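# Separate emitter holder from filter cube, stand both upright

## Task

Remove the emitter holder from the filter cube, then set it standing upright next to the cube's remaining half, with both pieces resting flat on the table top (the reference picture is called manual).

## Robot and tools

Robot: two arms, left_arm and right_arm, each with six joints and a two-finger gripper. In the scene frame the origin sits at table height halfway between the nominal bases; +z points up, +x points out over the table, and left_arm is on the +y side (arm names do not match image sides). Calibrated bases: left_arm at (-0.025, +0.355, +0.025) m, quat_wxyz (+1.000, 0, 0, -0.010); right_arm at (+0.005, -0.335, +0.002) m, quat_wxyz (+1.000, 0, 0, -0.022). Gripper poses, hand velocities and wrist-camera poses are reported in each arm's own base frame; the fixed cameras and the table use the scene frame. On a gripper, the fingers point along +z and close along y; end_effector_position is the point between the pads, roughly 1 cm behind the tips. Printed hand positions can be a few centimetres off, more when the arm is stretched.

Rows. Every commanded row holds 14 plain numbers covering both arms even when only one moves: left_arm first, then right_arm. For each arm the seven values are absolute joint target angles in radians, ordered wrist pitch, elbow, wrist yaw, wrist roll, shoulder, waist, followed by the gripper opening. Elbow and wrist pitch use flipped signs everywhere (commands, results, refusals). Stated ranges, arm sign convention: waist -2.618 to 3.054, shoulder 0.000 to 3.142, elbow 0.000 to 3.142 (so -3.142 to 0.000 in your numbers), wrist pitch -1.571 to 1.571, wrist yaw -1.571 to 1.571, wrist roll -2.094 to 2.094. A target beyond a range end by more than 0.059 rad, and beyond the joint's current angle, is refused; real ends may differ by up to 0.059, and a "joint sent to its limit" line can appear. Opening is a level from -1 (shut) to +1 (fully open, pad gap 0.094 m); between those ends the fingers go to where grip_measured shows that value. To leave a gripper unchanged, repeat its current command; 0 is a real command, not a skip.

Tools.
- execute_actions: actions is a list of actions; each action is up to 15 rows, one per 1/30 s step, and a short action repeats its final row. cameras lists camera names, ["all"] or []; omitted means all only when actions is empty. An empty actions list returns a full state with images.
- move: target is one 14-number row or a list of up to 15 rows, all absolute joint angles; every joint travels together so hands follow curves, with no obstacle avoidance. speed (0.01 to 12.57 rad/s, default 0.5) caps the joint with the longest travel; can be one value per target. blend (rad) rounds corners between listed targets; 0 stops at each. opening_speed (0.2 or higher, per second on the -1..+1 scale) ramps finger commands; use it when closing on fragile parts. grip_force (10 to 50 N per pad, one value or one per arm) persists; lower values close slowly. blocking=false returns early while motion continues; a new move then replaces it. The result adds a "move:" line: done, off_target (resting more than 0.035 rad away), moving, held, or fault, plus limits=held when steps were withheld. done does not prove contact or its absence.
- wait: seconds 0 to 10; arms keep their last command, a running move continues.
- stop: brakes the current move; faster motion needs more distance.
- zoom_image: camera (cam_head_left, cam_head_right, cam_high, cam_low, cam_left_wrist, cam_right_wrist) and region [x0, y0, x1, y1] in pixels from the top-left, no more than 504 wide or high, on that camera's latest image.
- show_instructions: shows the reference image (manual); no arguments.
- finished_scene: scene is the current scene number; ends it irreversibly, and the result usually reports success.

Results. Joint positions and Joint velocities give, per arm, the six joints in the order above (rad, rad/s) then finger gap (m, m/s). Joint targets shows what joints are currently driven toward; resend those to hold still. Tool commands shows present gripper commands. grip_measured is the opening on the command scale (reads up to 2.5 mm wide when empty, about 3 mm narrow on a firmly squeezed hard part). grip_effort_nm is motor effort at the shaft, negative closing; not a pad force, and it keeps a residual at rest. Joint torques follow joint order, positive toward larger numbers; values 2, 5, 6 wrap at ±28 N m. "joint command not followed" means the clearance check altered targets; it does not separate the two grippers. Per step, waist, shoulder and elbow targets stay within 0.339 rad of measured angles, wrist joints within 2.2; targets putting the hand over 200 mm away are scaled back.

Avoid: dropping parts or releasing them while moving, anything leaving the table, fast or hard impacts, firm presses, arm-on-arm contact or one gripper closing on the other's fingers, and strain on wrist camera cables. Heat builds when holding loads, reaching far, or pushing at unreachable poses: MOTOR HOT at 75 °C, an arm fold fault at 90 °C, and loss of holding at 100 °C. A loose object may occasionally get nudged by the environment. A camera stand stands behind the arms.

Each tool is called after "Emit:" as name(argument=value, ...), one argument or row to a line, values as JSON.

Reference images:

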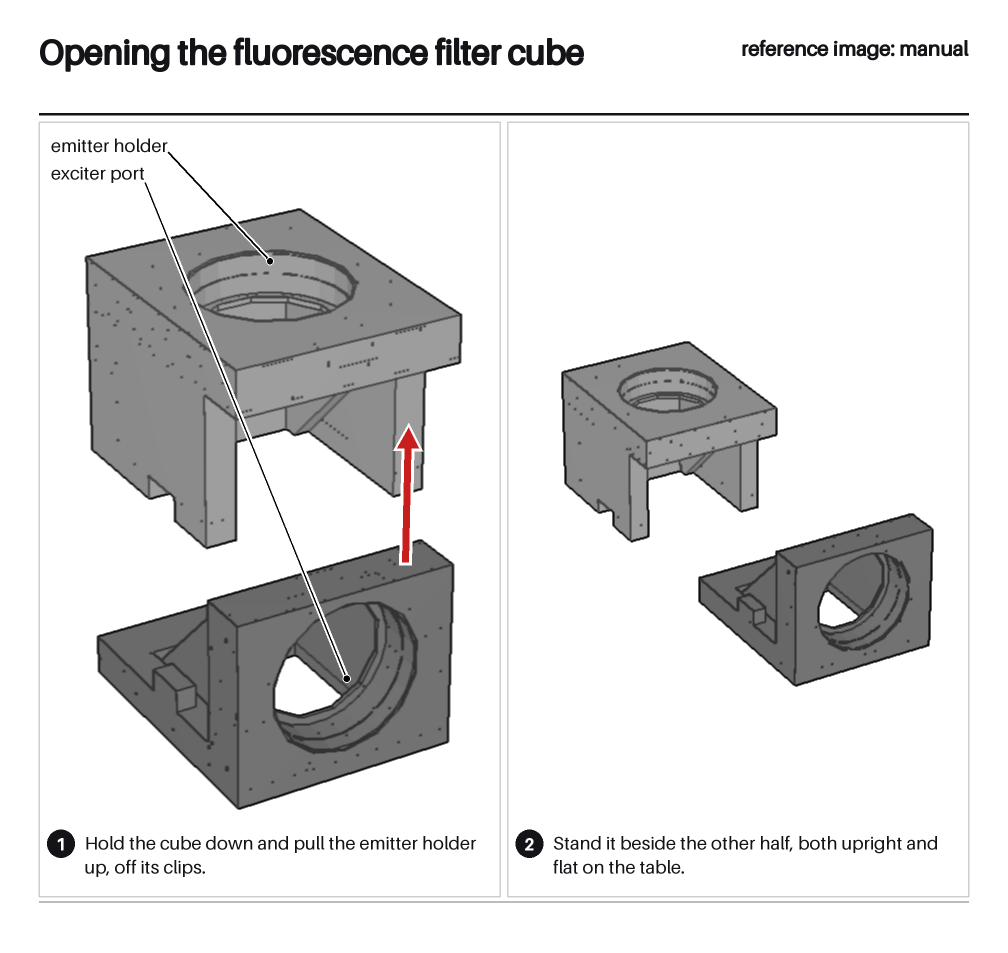

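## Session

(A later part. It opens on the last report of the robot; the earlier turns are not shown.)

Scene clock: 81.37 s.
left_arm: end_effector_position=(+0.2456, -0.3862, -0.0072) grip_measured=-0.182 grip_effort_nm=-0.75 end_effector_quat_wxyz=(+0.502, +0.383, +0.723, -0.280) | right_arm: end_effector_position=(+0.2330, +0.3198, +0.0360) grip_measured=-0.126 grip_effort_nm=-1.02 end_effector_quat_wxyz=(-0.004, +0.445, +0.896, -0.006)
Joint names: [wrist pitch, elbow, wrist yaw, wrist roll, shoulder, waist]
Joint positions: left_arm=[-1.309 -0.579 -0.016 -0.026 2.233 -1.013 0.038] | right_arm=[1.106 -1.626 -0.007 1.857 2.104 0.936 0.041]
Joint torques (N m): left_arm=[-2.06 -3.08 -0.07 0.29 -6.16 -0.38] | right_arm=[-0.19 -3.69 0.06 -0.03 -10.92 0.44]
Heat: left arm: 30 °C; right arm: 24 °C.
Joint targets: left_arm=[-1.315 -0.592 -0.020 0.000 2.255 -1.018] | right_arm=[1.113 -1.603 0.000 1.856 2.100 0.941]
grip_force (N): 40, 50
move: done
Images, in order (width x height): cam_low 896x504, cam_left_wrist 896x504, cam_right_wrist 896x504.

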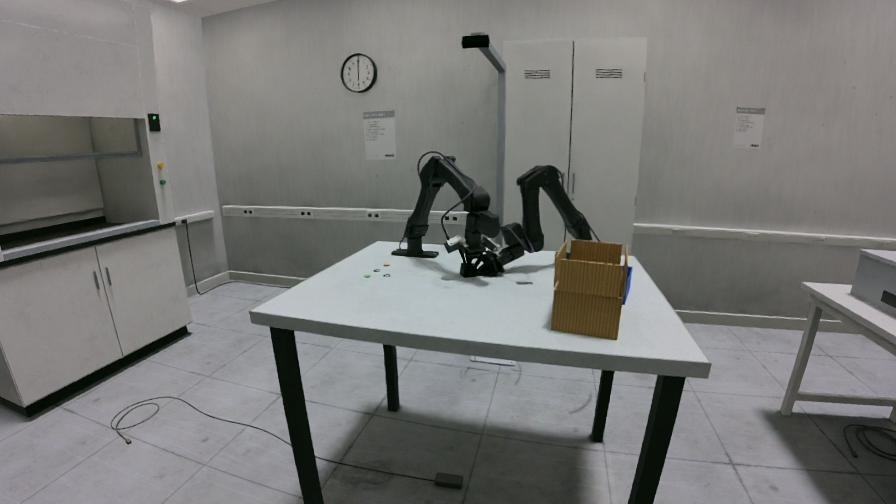

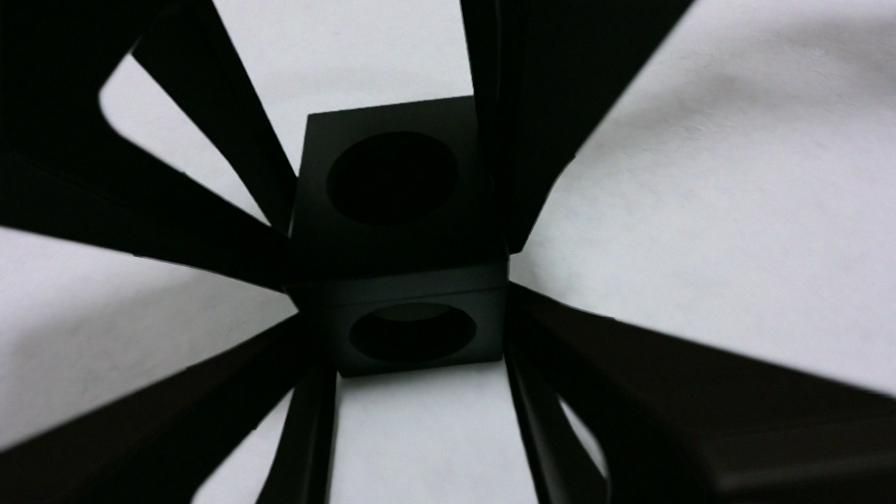

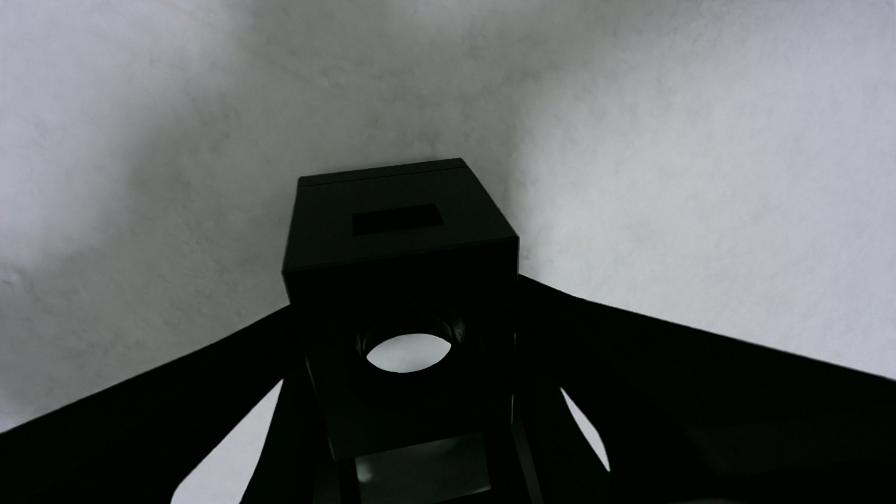

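Emit:
move(
  target=[-1.315, -0.592, -0.02, 0, 2.255, -1.018, -0.3, 1.2, -1.712, 0, 1.856, 2.055, 0.941, -0.3],
  speed=0.1,
  cameras=["cam_low", "cam_left_wrist", "cam_right_wrist"],
)

Emit:
zoom_image(
  camera="cam_low",
  region=[440, 210, 540, 290],
)

Scene clock: 84.50 s.
left_arm: end_effector_position=(+0.2486, -0.3879, +0.0018) grip_measured=-0.183 grip_effort_nm=-0.79 end_effector_quat_wxyz=(+0.518, +0.377, +0.714, -0.284) | right_arm: end_effector_position=(+0.2365, +0.3194, +0.0482) grip_measured=-0.126 grip_effort_nm=-1.02 end_effector_quat_wxyz=(+0.004, +0.444, +0.896, -0.009)
Joint names: [wrist pitch, elbow, wrist yaw, wrist roll, shoulder, waist]
Joint positions: left_arm=[-1.347 -0.579 -0.025 -0.023 2.233 -1.013 0.038] | right_arm=[1.159 -1.675 0.01 1.856 2.103 0.936 0.041]
Joint torques (N m): left_arm=[-1.7 -3.08 0.02 0.25 -6.17 -0.38] | right_arm=[0.15 -9.48 -0.12 -0.02 -14.79 0.39]
Heat: left arm: 30 °C; right arm: 25 °C.
Joint targets: left_arm=[-1.315 -0.592 -0.020 0.000 2.255 -1.018] | right_arm=[1.200 -1.712 0.000 1.856 2.055 0.941]
grip_force (N): 40, 50
move: off_target (right_arm); right_arm: the shoulder is farthest, 0.048 rad from its target
Images, in order (width x height): cam_low 896x504, cam_left_wrist 896x504, cam_right_wrist 896x504.

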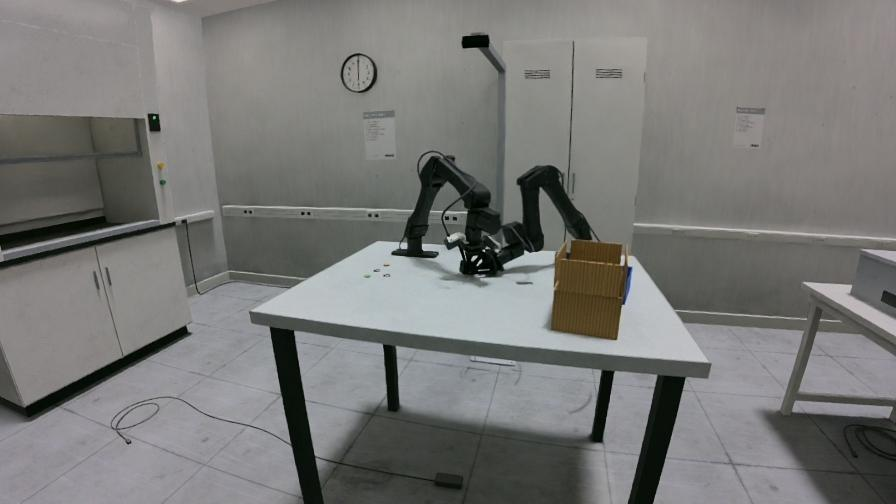

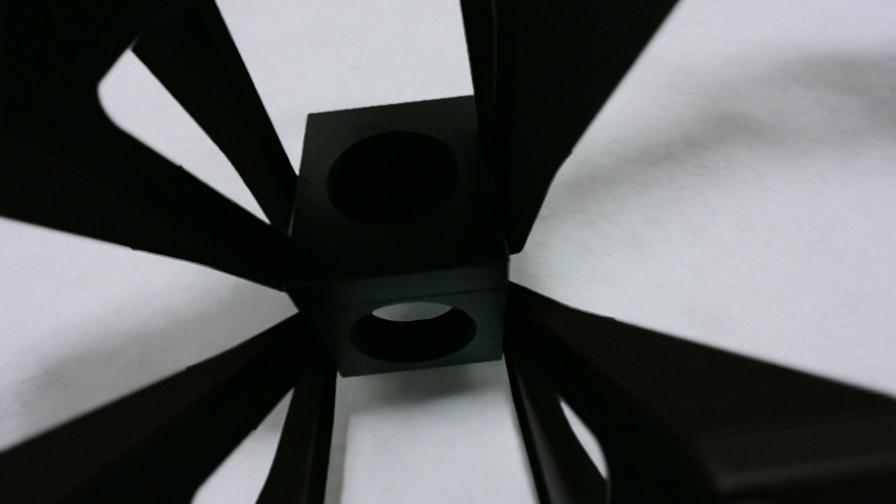

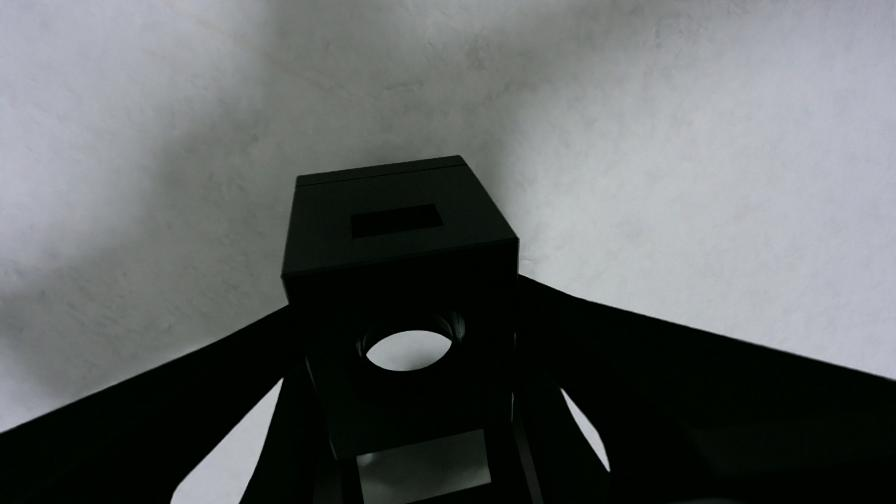

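Scaled by 5.040 from the camera's 896x504 image, which has a finer 1280x720 frame.

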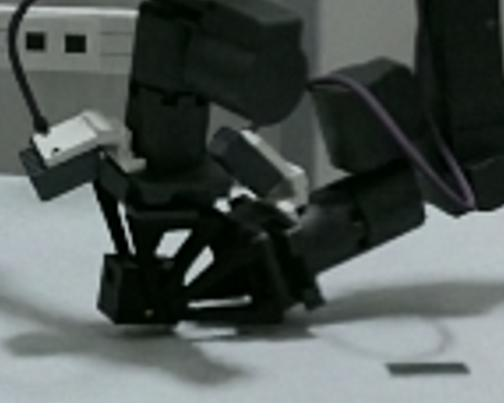

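Emit:
move(
  target=[-1.25, -0.592, -0.02, 0, 2.255, -1.018, -0.3, 1.113, -1.603, 0, 1.856, 2.1, 0.941, -0.3],
  speed=0.1,
)

Emit:
move(
  target=[-1.0, -0.592, -0.02, 0, 2.255, -1.018, -0.3, 1.15, -1.66, 0, 1.856, 2.1, 0.941, -0.3],
  speed=0.15,
  cameras=["cam_left_wrist"],
)

Scene clock: 86.73 s.
left_arm: end_effector_position=(+0.2467, -0.3851, -0.0082) grip_measured=-0.183 grip_effort_nm=-0.79 end_effector_quat_wxyz=(+0.503, +0.383, +0.724, -0.275) | right_arm: end_effector_position=(+0.2350, +0.3207, +0.0363) grip_measured=-0.127 grip_effort_nm=-1.02 end_effector_quat_wxyz=(-0.001, +0.442, +0.897, -0.003)
Joint names: [wrist pitch, elbow, wrist yaw, wrist roll, shoulder, waist]
Joint positions: left_arm=[-1.304 -0.58 -0.024 -0.022 2.233 -1.013 0.038] | right_arm=[1.1 -1.626 -0.001 1.851 2.103 0.936 0.041]
Joint torques (N m): left_arm=[-1.43 -3.03 0.02 0.23 -6.27 -0.38] | right_arm=[-0.15 -3.55 0 0.02 -10.86 0.39]
Heat: left arm: 30 °C; right arm: 25 °C.
Joint targets: left_arm=[-1.250 -0.592 -0.020 0.000 2.255 -1.018] | right_arm=[1.113 -1.603 0.000 1.856 2.100 0.941]
grip_force (N): 40, 50
move: off_target (left_arm); left_arm: the wrist pitch is farthest, 0.054 rad from its target

Scene clock: 88.73 s.
left_arm: end_effector_position=(+0.2476, -0.3870, -0.0121) grip_measured=-0.183 grip_effort_nm=-0.79 end_effector_quat_wxyz=(+0.491, +0.388, +0.732, -0.269) | right_arm: end_effector_position=(+0.2365, +0.3186, +0.0371) grip_measured=-0.127 grip_effort_nm=-1.02 end_effector_quat_wxyz=(+0.005, +0.439, +0.898, -0.006)
Joint names: [wrist pitch, elbow, wrist yaw, wrist roll, shoulder, waist]
Joint positions: left_arm=[-1.241 -0.597 -0.023 -0.023 2.219 -1.013 0.038] | right_arm=[1.107 -1.63 0.012 1.845 2.103 0.936 0.041]
Joint torques (N m): left_arm=[0.5 -1.89 0.02 0.26 -5.46 -0.4] | right_arm=[0.17 -8.75 -0.13 0.09 -10.86 0.36]
Heat: left arm: 29 °C; right arm: 25 °C.
Joint targets: left_arm=[-1.000 -0.592 -0.020 0.000 2.255 -1.018] | right_arm=[1.150 -1.660 0.000 1.856 2.100 0.941]
grip_force (N): 40, 50
move: off_target (left_arm, right_arm); left_arm: the wrist pitch is farthest, 0.241 rad from its target; right_arm: the wrist pitch is farthest, 0.043 rad from its target
Images, in order (width x height): cam_left_wrist 896x504.

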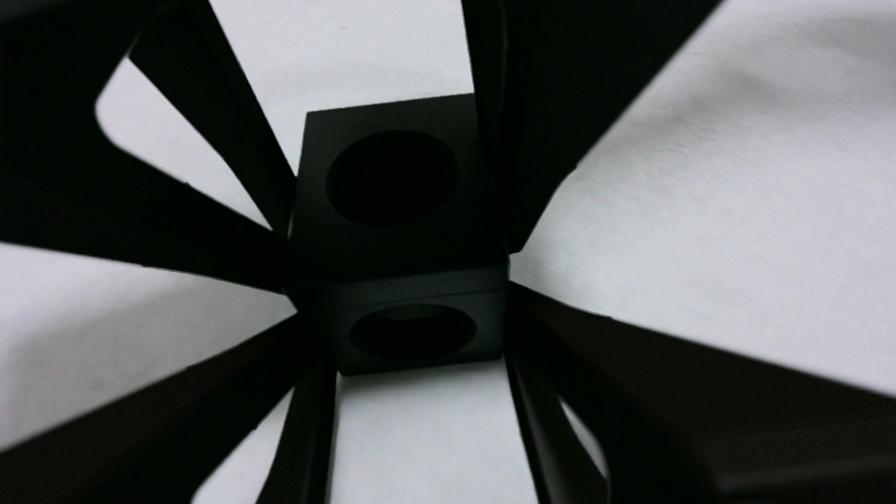

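Emit:
move(
  target=[-0.8, -0.592, -0.02, 0, 2.255, -1.018, -0.3, 1.21, -1.73, 0, 1.856, 2.1, 0.941, -0.3],
  speed=0.1,
  cameras=["cam_left_wrist","cam_right_wrist"],
)

Scene clock: 91.33 s.
left_arm: end_effector_position=(+0.2497, -0.3882, -0.0139) grip_measured=-0.183 grip_effort_nm=-0.79 end_effector_quat_wxyz=(+0.476, +0.387, +0.746, -0.261) | right_arm: end_effector_position=(+0.2393, +0.3177, +0.0392) grip_measured=-0.127 grip_effort_nm=-1.02 end_effector_quat_wxyz=(+0.012, +0.439, +0.898, -0.015)
Joint names: [wrist pitch, elbow, wrist yaw, wrist roll, shoulder, waist]
Joint positions: left_arm=[-1.145 -0.618 -0.029 -0.037 2.187 -1.013 0.038] | right_arm=[1.139 -1.663 0.028 1.844 2.12 0.936 0.041]
Joint torques (N m): left_arm=[1.61 -0.44 0.06 0.4 -3.1 -0.36] | right_arm=[0.47 -12.44 -0.33 0.1 -12.4 0.4]
Heat: left arm: 29 °C; right arm: 25 °C.
Joint targets: left_arm=[-0.800 -0.592 -0.020 0.000 2.255 -1.018] | right_arm=[1.210 -1.730 0.000 1.856 2.100 0.941]
grip_force (N): 40, 50
move: off_target (left_arm, right_arm); left_arm: the wrist pitch is farthest, 0.345 rad from its target; right_arm: the wrist pitch is farthest, 0.071 rad from its target
Images, in order (width x height): cam_left_wrist 896x504, cam_right_wrist 896x504.

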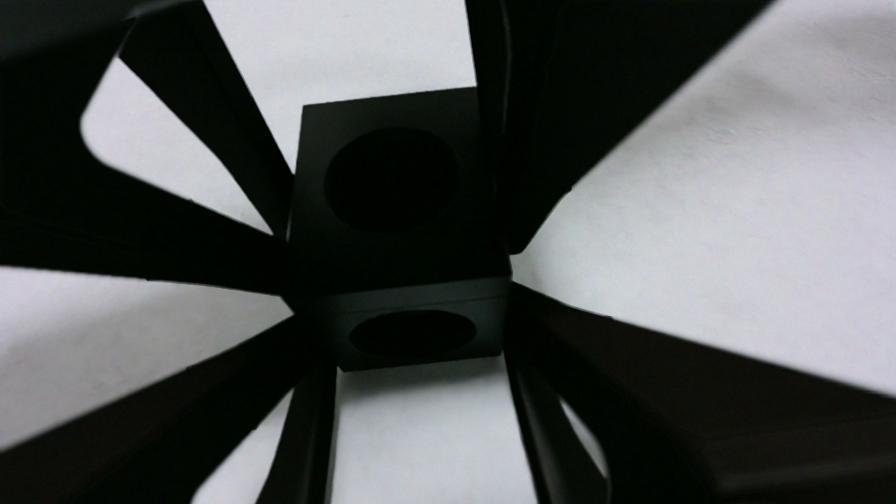

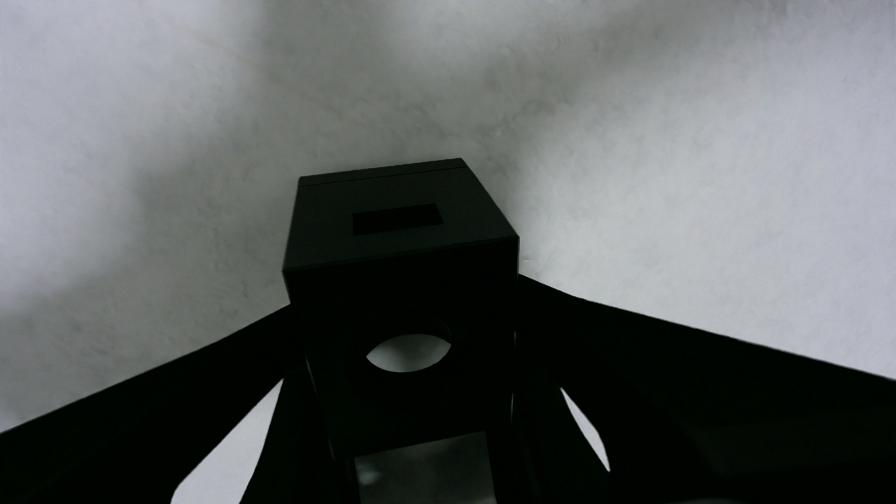

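Emit:
move(
  target=[-1.315, -0.592, -0.02, 0, 2.255, -1.018, -0.3, 1.113, -1.603, 0, 1.856, 2.1, 0.941, -0.3],
  speed=0.25,
)

Emit:
move(
  target=[
    [-1.315, -0.592, -0.02, 0, 2.255, -1.018, 0.2, 1.113, -1.603, 0, 1.856, 2.1, 0.941, -0.3],
    [-1.345, -0.555, -0.02, 0, 2.255, -1.018, 0.2, 1.113, -1.603, 0, 1.856, 2.1, 0.941, -0.3],
  ],
  speed=0.1,
  cameras=["cam_left_wrist","cam_right_wrist", "cam_low"],
)

Emit:
zoom_image(
  camera="cam_low",
  region=[440, 210, 540, 290],
)

Scene clock: 95.53 s.
left_arm: end_effector_position=(+0.2506, -0.3894, -0.0070) grip_measured=-0.183 grip_effort_nm=-0.80 end_effector_quat_wxyz=(+0.505, +0.381, +0.725, -0.274) | right_arm: end_effector_position=(+0.2382, +0.3185, +0.0371) grip_measured=-0.127 grip_effort_nm=-1.02 end_effector_quat_wxyz=(+0.009, +0.444, +0.896, -0.006)
Joint names: [wrist pitch, elbow, wrist yaw, wrist roll, shoulder, waist]
Joint positions: left_arm=[-1.283 -0.602 -0.03 -0.024 2.234 -1.013 0.038] | right_arm=[1.105 -1.632 0.02 1.855 2.105 0.936 0.041]
Joint torques (N m): left_arm=[-2.34 -1.37 0.07 0.24 -6.31 -0.36] | right_arm=[-0.19 -3.08 -0.24 0 -10.99 0.36]
Heat: left arm: 29 °C; right arm: 25 °C.
Joint targets: left_arm=[-1.315 -0.592 -0.020 0.000 2.255 -1.018] | right_arm=[1.113 -1.603 0.000 1.856 2.100 0.941]
grip_force (N): 40, 50
move: done

Scene clock: 96.97 s.
left_arm: end_effector_position=(+0.2446, -0.3818, -0.0078) grip_measured=+0.198 grip_effort_nm=0.13 end_effector_quat_wxyz=(+0.507, +0.388, +0.720, -0.273) | right_arm: end_effector_position=(+0.2376, +0.3189, +0.0364) grip_measured=-0.127 grip_effort_nm=-1.02 end_effector_quat_wxyz=(+0.008, +0.443, +0.896, -0.005)
Joint names: [wrist pitch, elbow, wrist yaw, wrist roll, shoulder, waist]
Joint positions: left_arm=[-1.327 -0.562 -0.024 -0.008 2.234 -1.013 0.056] | right_arm=[1.101 -1.628 0.017 1.854 2.105 0.936 0.041]
Joint torques (N m): left_arm=[-2.21 -1.43 0.03 0.06 -6.16 -0.38] | right_arm=[-0.18 -3.43 -0.2 0.01 -10.95 0.43]
Heat: left arm: 29 °C; right arm: 25 °C.
Joint targets: left_arm=[-1.345 -0.555 -0.020 0.000 2.255 -1.018] | right_arm=[1.113 -1.603 0.000 1.856 2.100 0.941]
grip_force (N): 40, 50
move: done
Images, in order (width x height): cam_low 896x504, cam_left_wrist 896x504, cam_right_wrist 896x504.

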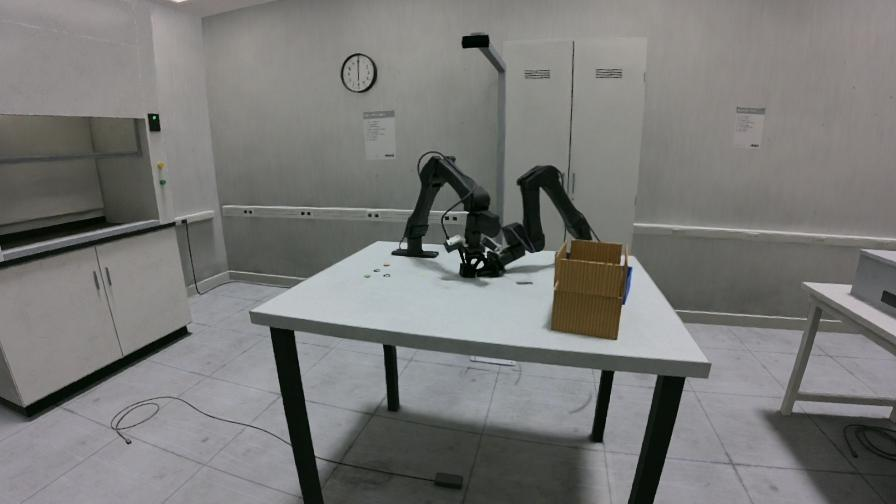

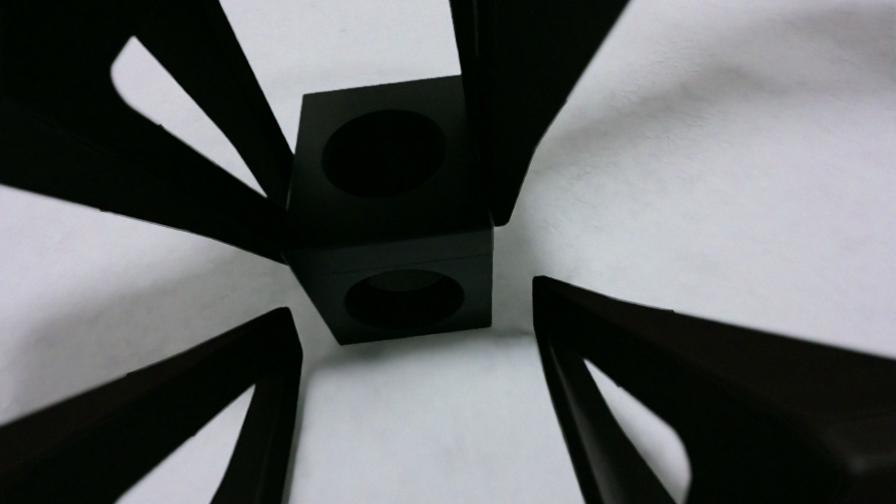

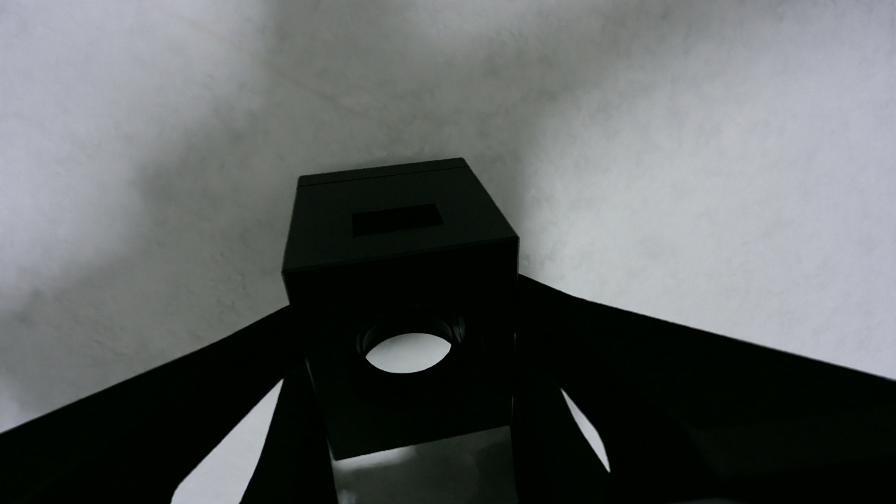

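Scaled by 5.040 from the camera's 896x504 image, which has a finer 1280x720 frame.

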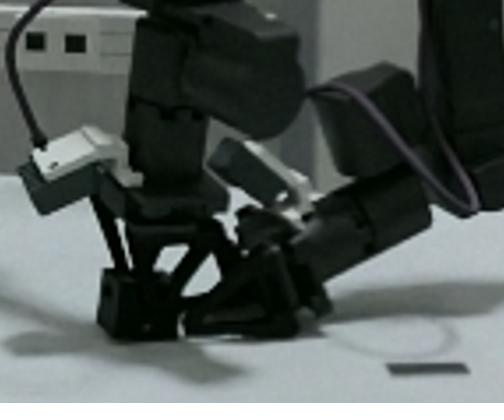

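Emit:
zoom_image(
  camera="cam_low",
  region=[455, 255, 505, 283],
)

Emit:
zoom_image(
  camera="cam_left_wrist",
  region=[260, 220, 580, 400],
)

Scaled by 10.080 from the camera's 896x504 image, which has a finer 1280x720 frame.

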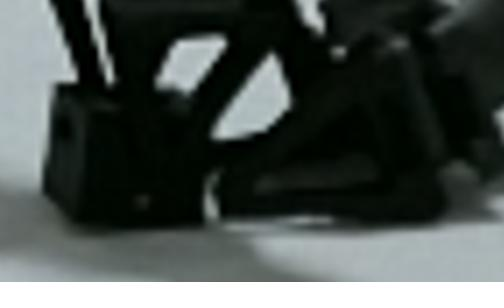

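Scaled by 1.575 from the camera's 896x504 image, which has a finer 1280x720 frame.

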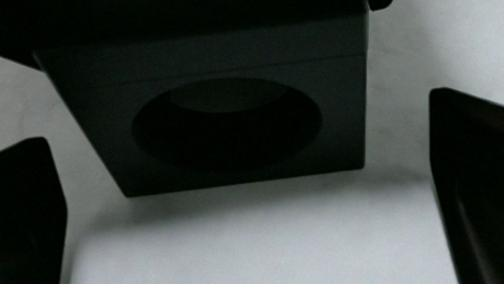

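Emit:
move(
  target=[-1.29, -0.607, -0.02, 0, 2.255, -1.018, 0.2, 1.113, -1.603, 0, 1.856, 2.1, 0.941, -0.3],
  speed=0.1,
  cameras=["cam_left_wrist", "cam_low"],
)

Emit:
zoom_image(
  camera="cam_low",
  region=[455, 255, 505, 283],
)

Scene clock: 100.30 s.
left_arm: end_effector_position=(+0.2493, -0.3893, -0.0045) grip_measured=+0.198 grip_effort_nm=0.13 end_effector_quat_wxyz=(+0.510, +0.387, +0.718, -0.274) | right_arm: end_effector_position=(+0.2376, +0.3189, +0.0364) grip_measured=-0.127 grip_effort_nm=-1.02 end_effector_quat_wxyz=(+0.008, +0.443, +0.896, -0.005)
Joint names: [wrist pitch, elbow, wrist yaw, wrist roll, shoulder, waist]
Joint positions: left_arm=[-1.303 -0.595 -0.024 -0.008 2.234 -1.013 0.056] | right_arm=[1.101 -1.628 0.017 1.854 2.105 0.936 0.041]
Joint torques (N m): left_arm=[-1.92 -3.1 0.01 0.07 -6.27 -0.31] | right_arm=[-0.17 -3.43 -0.19 0 -11 0.36]
Heat: left arm: 29 °C; right arm: 25 °C.
Joint targets: left_arm=[-1.290 -0.607 -0.020 0.000 2.255 -1.018] | right_arm=[1.113 -1.603 0.000 1.856 2.100 0.941]
grip_force (N): 40, 50
move: done
Images, in order (width x height): cam_low 896x504, cam_left_wrist 896x504.

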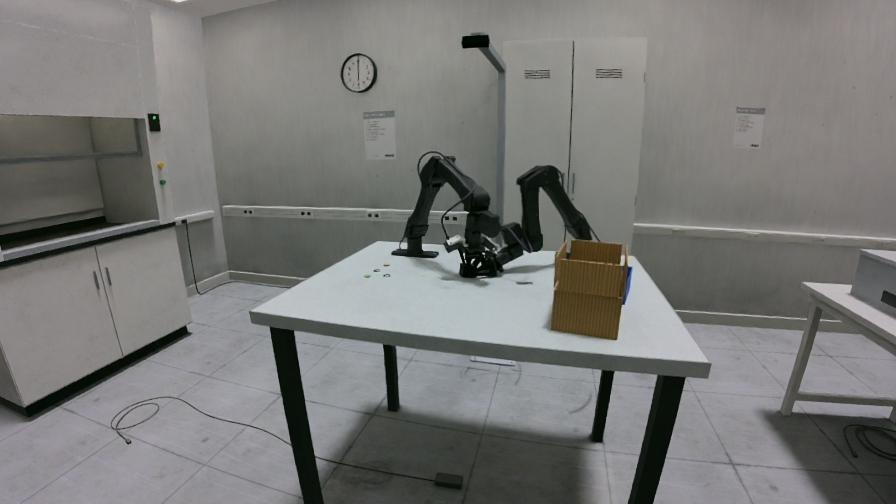

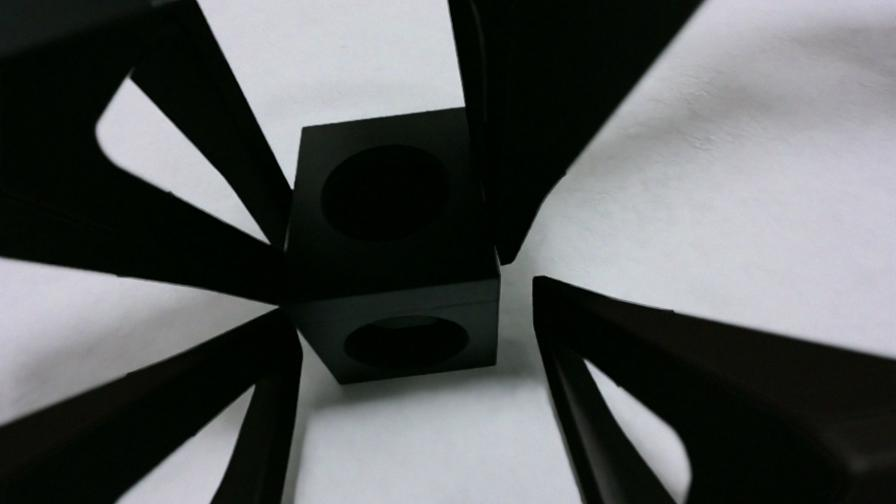

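Scaled by 10.080 from the camera's 896x504 image, which has a finer 1280x720 frame.

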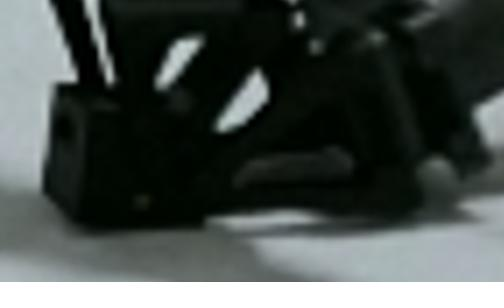

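Emit:
move(
  target=[-1.29, -0.607, -0.02, 0, 2.255, -1.018, -0.35, 1.113, -1.603, 0, 1.856, 2.1, 0.941, -0.3],
  grip_force=[50, 50],
  opening_speed=0.6,
)

Emit:
move(
  target=[-0.95, -0.607, -0.02, 0, 2.265, -1.018, -0.35, 1.16, -1.68, 0, 1.856, 2.1, 0.941, -0.3],
  speed=0.2,
  cameras=["cam_left_wrist", "cam_right_wrist"],
)

Scene clock: 101.90 s.
left_arm: end_effector_position=(+0.2497, -0.3883, -0.0061) grip_measured=-0.187 grip_effort_nm=-0.97 end_effector_quat_wxyz=(+0.507, +0.384, +0.722, -0.273) | right_arm: end_effector_position=(+0.2378, +0.3187, +0.0364) grip_measured=-0.127 grip_effort_nm=-1.02 end_effector_quat_wxyz=(+0.008, +0.444, +0.896, -0.005)
Joint names: [wrist pitch, elbow, wrist yaw, wrist roll, shoulder, waist]
Joint positions: left_arm=[-1.296 -0.595 -0.029 -0.015 2.234 -1.013 0.038] | right_arm=[1.101 -1.628 0.018 1.856 2.105 0.936 0.041]
Joint torques (N m): left_arm=[-1.94 -3.11 0.05 0.16 -6.28 -0.43] | right_arm=[-0.15 -3.43 -0.21 -0.02 -10.93 0.38]
Heat: left arm: 29 °C; right arm: 25 °C.
Joint targets: left_arm=[-1.290 -0.607 -0.020 0.000 2.255 -1.018] | right_arm=[1.113 -1.603 0.000 1.856 2.100 0.941]
move: done

Scene clock: 103.97 s.
left_arm: end_effector_position=(+0.2511, -0.3901, -0.0115) grip_measured=-0.187 grip_effort_nm=-0.98 end_effector_quat_wxyz=(+0.493, +0.388, +0.732, -0.265) | right_arm: end_effector_position=(+0.2403, +0.3156, +0.0381) grip_measured=-0.127 grip_effort_nm=-1.02 end_effector_quat_wxyz=(+0.016, +0.445, +0.895, -0.009)
Joint names: [wrist pitch, elbow, wrist yaw, wrist roll, shoulder, waist]
Joint positions: left_arm=[-1.22 -0.616 -0.03 -0.018 2.219 -1.013 0.038] | right_arm=[1.114 -1.635 0.035 1.856 2.105 0.933 0.041]
Joint torques (N m): left_arm=[0.81 -1.61 0.08 0.21 -4.71 -0.38] | right_arm=[0.18 -10.3 -0.38 0 -10.96 0.64]
Heat: left arm: 29 °C; right arm: 25 °C.
Joint targets: left_arm=[-0.950 -0.607 -0.020 0.000 2.265 -1.018] | right_arm=[1.160 -1.680 0.000 1.856 2.100 0.941]
move: off_target (left_arm, right_arm); left_arm: the wrist pitch is farthest, 0.270 rad from its target; right_arm: the wrist pitch is farthest, 0.046 rad from its target
Images, in order (width x height): cam_left_wrist 896x504, cam_right_wrist 896x504.

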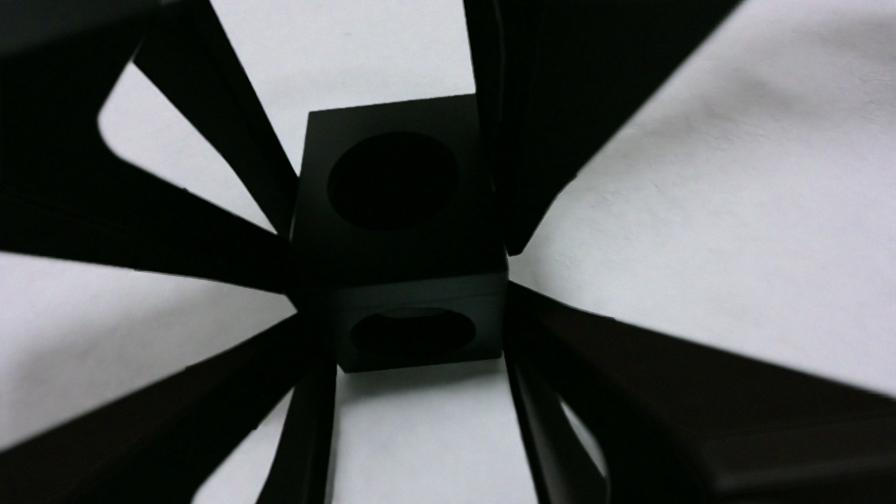

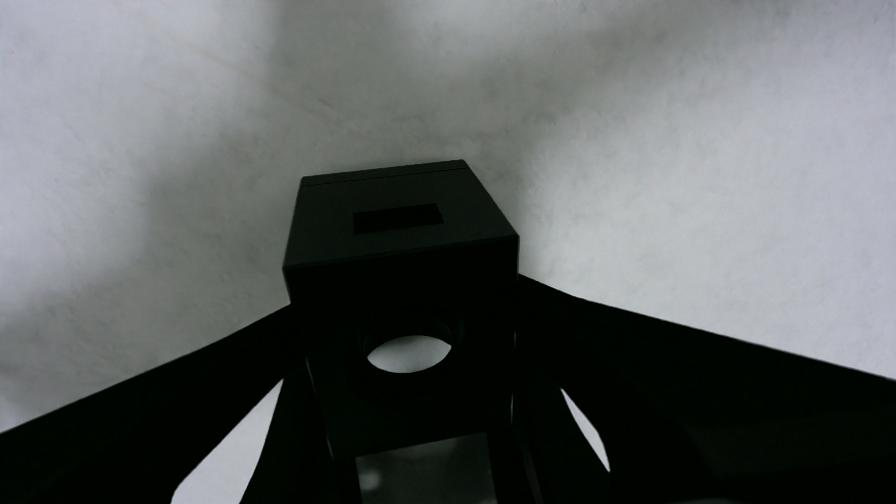

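Emit:
move(
  target=[-0.75, -0.58, -0.02, 0, 2.32, -1.018, -0.35, 1.19, -1.74, -0.06, 1.856, 2.09, 0.941, -0.3],
  speed=0.2,
  cameras=["cam_left_wrist", "cam_right_wrist"],
)

Scene clock: 107.27 s.
left_arm: end_effector_position=(+0.2507, -0.3876, -0.0170) grip_measured=-0.187 grip_effort_nm=-0.98 end_effector_quat_wxyz=(+0.484, +0.387, +0.741, -0.260) | right_arm: end_effector_position=(+0.2423, +0.3157, +0.0397) grip_measured=-0.127 grip_effort_nm=-1.02 end_effector_quat_wxyz=(+0.009, +0.448, +0.894, -0.014)
Joint names: [wrist pitch, elbow, wrist yaw, wrist roll, shoulder, waist]
Joint positions: left_arm=[-1.196 -0.616 -0.035 -0.027 2.219 -1.013 0.038] | right_arm=[1.139 -1.664 0.023 1.854 2.119 0.924 0.041]
Joint torques (N m): left_arm=[2.66 0.34 0.12 0.3 -0.85 -0.36] | right_arm=[0.26 -13.42 -0.97 0.01 -13.09 1.35]
Heat: left arm: 29 °C; right arm: 26 °C.
Joint targets: left_arm=[-0.750 -0.580 -0.020 0.000 2.320 -1.018] | right_arm=[1.190 -1.740 -0.060 1.856 2.090 0.941]
move: off_target (left_arm, right_arm); left_arm: the wrist pitch is farthest, 0.446 rad from its target; right_arm: the wrist yaw is farthest, 0.083 rad from its target
Images, in order (width x height): cam_left_wrist 896x504, cam_right_wrist 896x504.

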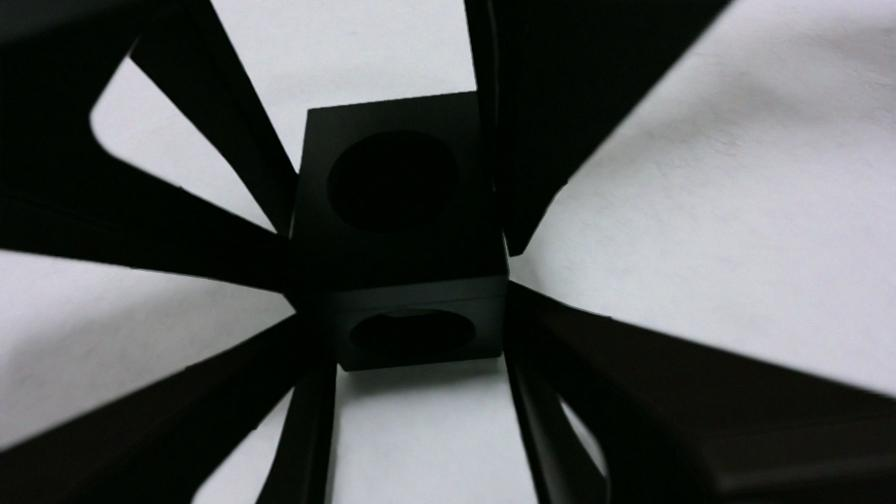

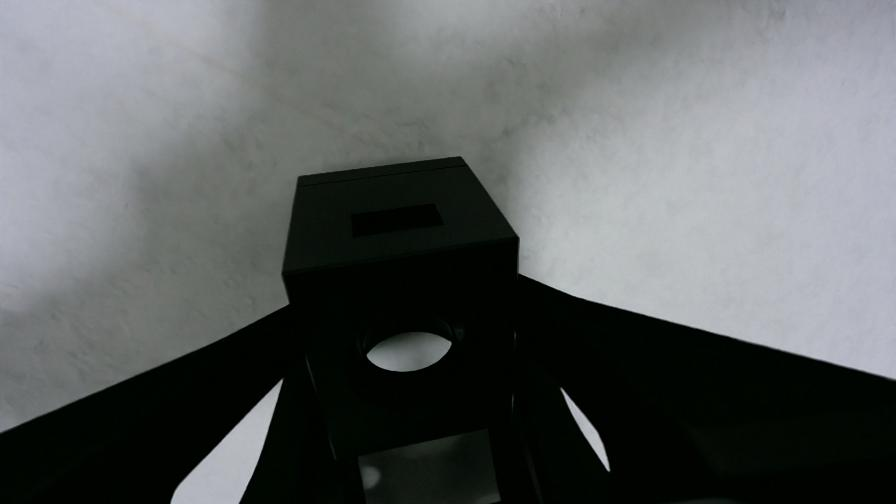

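Emit:
move(
  target=[-0.55, -0.56, -0.02, 0, 2.38, -1.018, -0.35, 1.23, -1.80, -0.1, 1.856, 2.08, 0.941, -0.3],
  speed=0.2,
  cameras=["cam_left_wrist", "cam_right_wrist"],
)

Scene clock: 109.00 s.
left_arm: end_effector_position=(+0.2513, -0.3849, -0.0213) grip_measured=-0.187 grip_effort_nm=-0.98 end_effector_quat_wxyz=(+0.478, +0.381, +0.749, -0.255) | right_arm: end_effector_position=(+0.2438, +0.3180, +0.0412) grip_measured=-0.127 grip_effort_nm=-1.02 end_effector_quat_wxyz=(+0.004, +0.448, +0.894, -0.017)
Joint names: [wrist pitch, elbow, wrist yaw, wrist roll, shoulder, waist]
Joint positions: left_arm=[-1.177 -0.616 -0.047 -0.041 2.219 -1.013 0.038] | right_arm=[1.165 -1.699 0.014 1.851 2.138 0.921 0.041]
Joint torques (N m): left_arm=[3.33 1.11 0.2 0.36 1.21 -0.29] | right_arm=[0.43 -15.91 -1.32 0.03 -15.87 1.66]
Heat: left arm: 30 °C; right arm: 26 °C.
Joint targets: left_arm=[-0.670 -0.571 -0.025 -0.008 2.349 -1.017] | right_arm=[1.230 -1.800 -0.100 1.856 2.080 0.941]
move: off_target (left_arm, right_arm); left_arm: the wrist pitch is farthest, 0.627 rad from its target; right_arm: the wrist yaw is farthest, 0.114 rad from its target
Images, in order (width x height): cam_left_wrist 896x504, cam_right_wrist 896x504.

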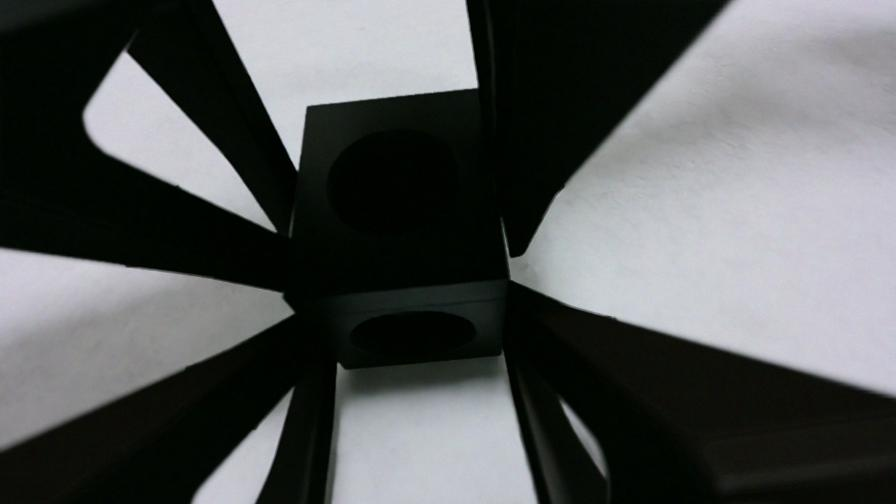

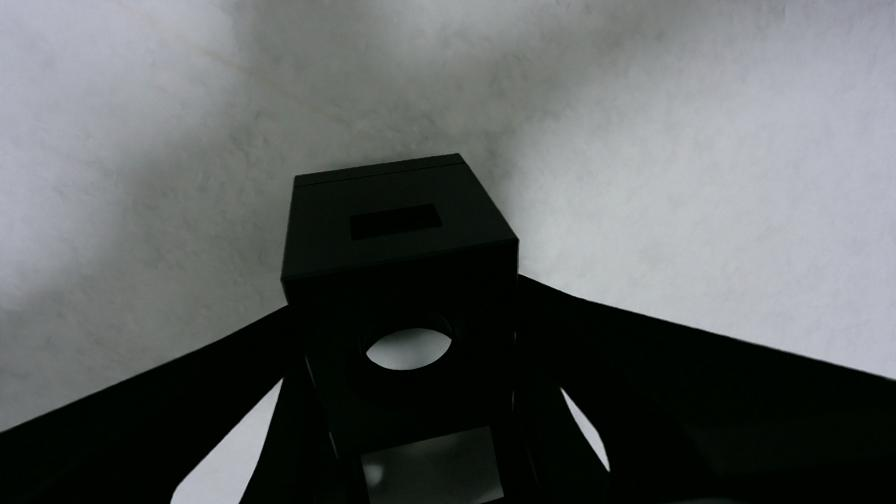

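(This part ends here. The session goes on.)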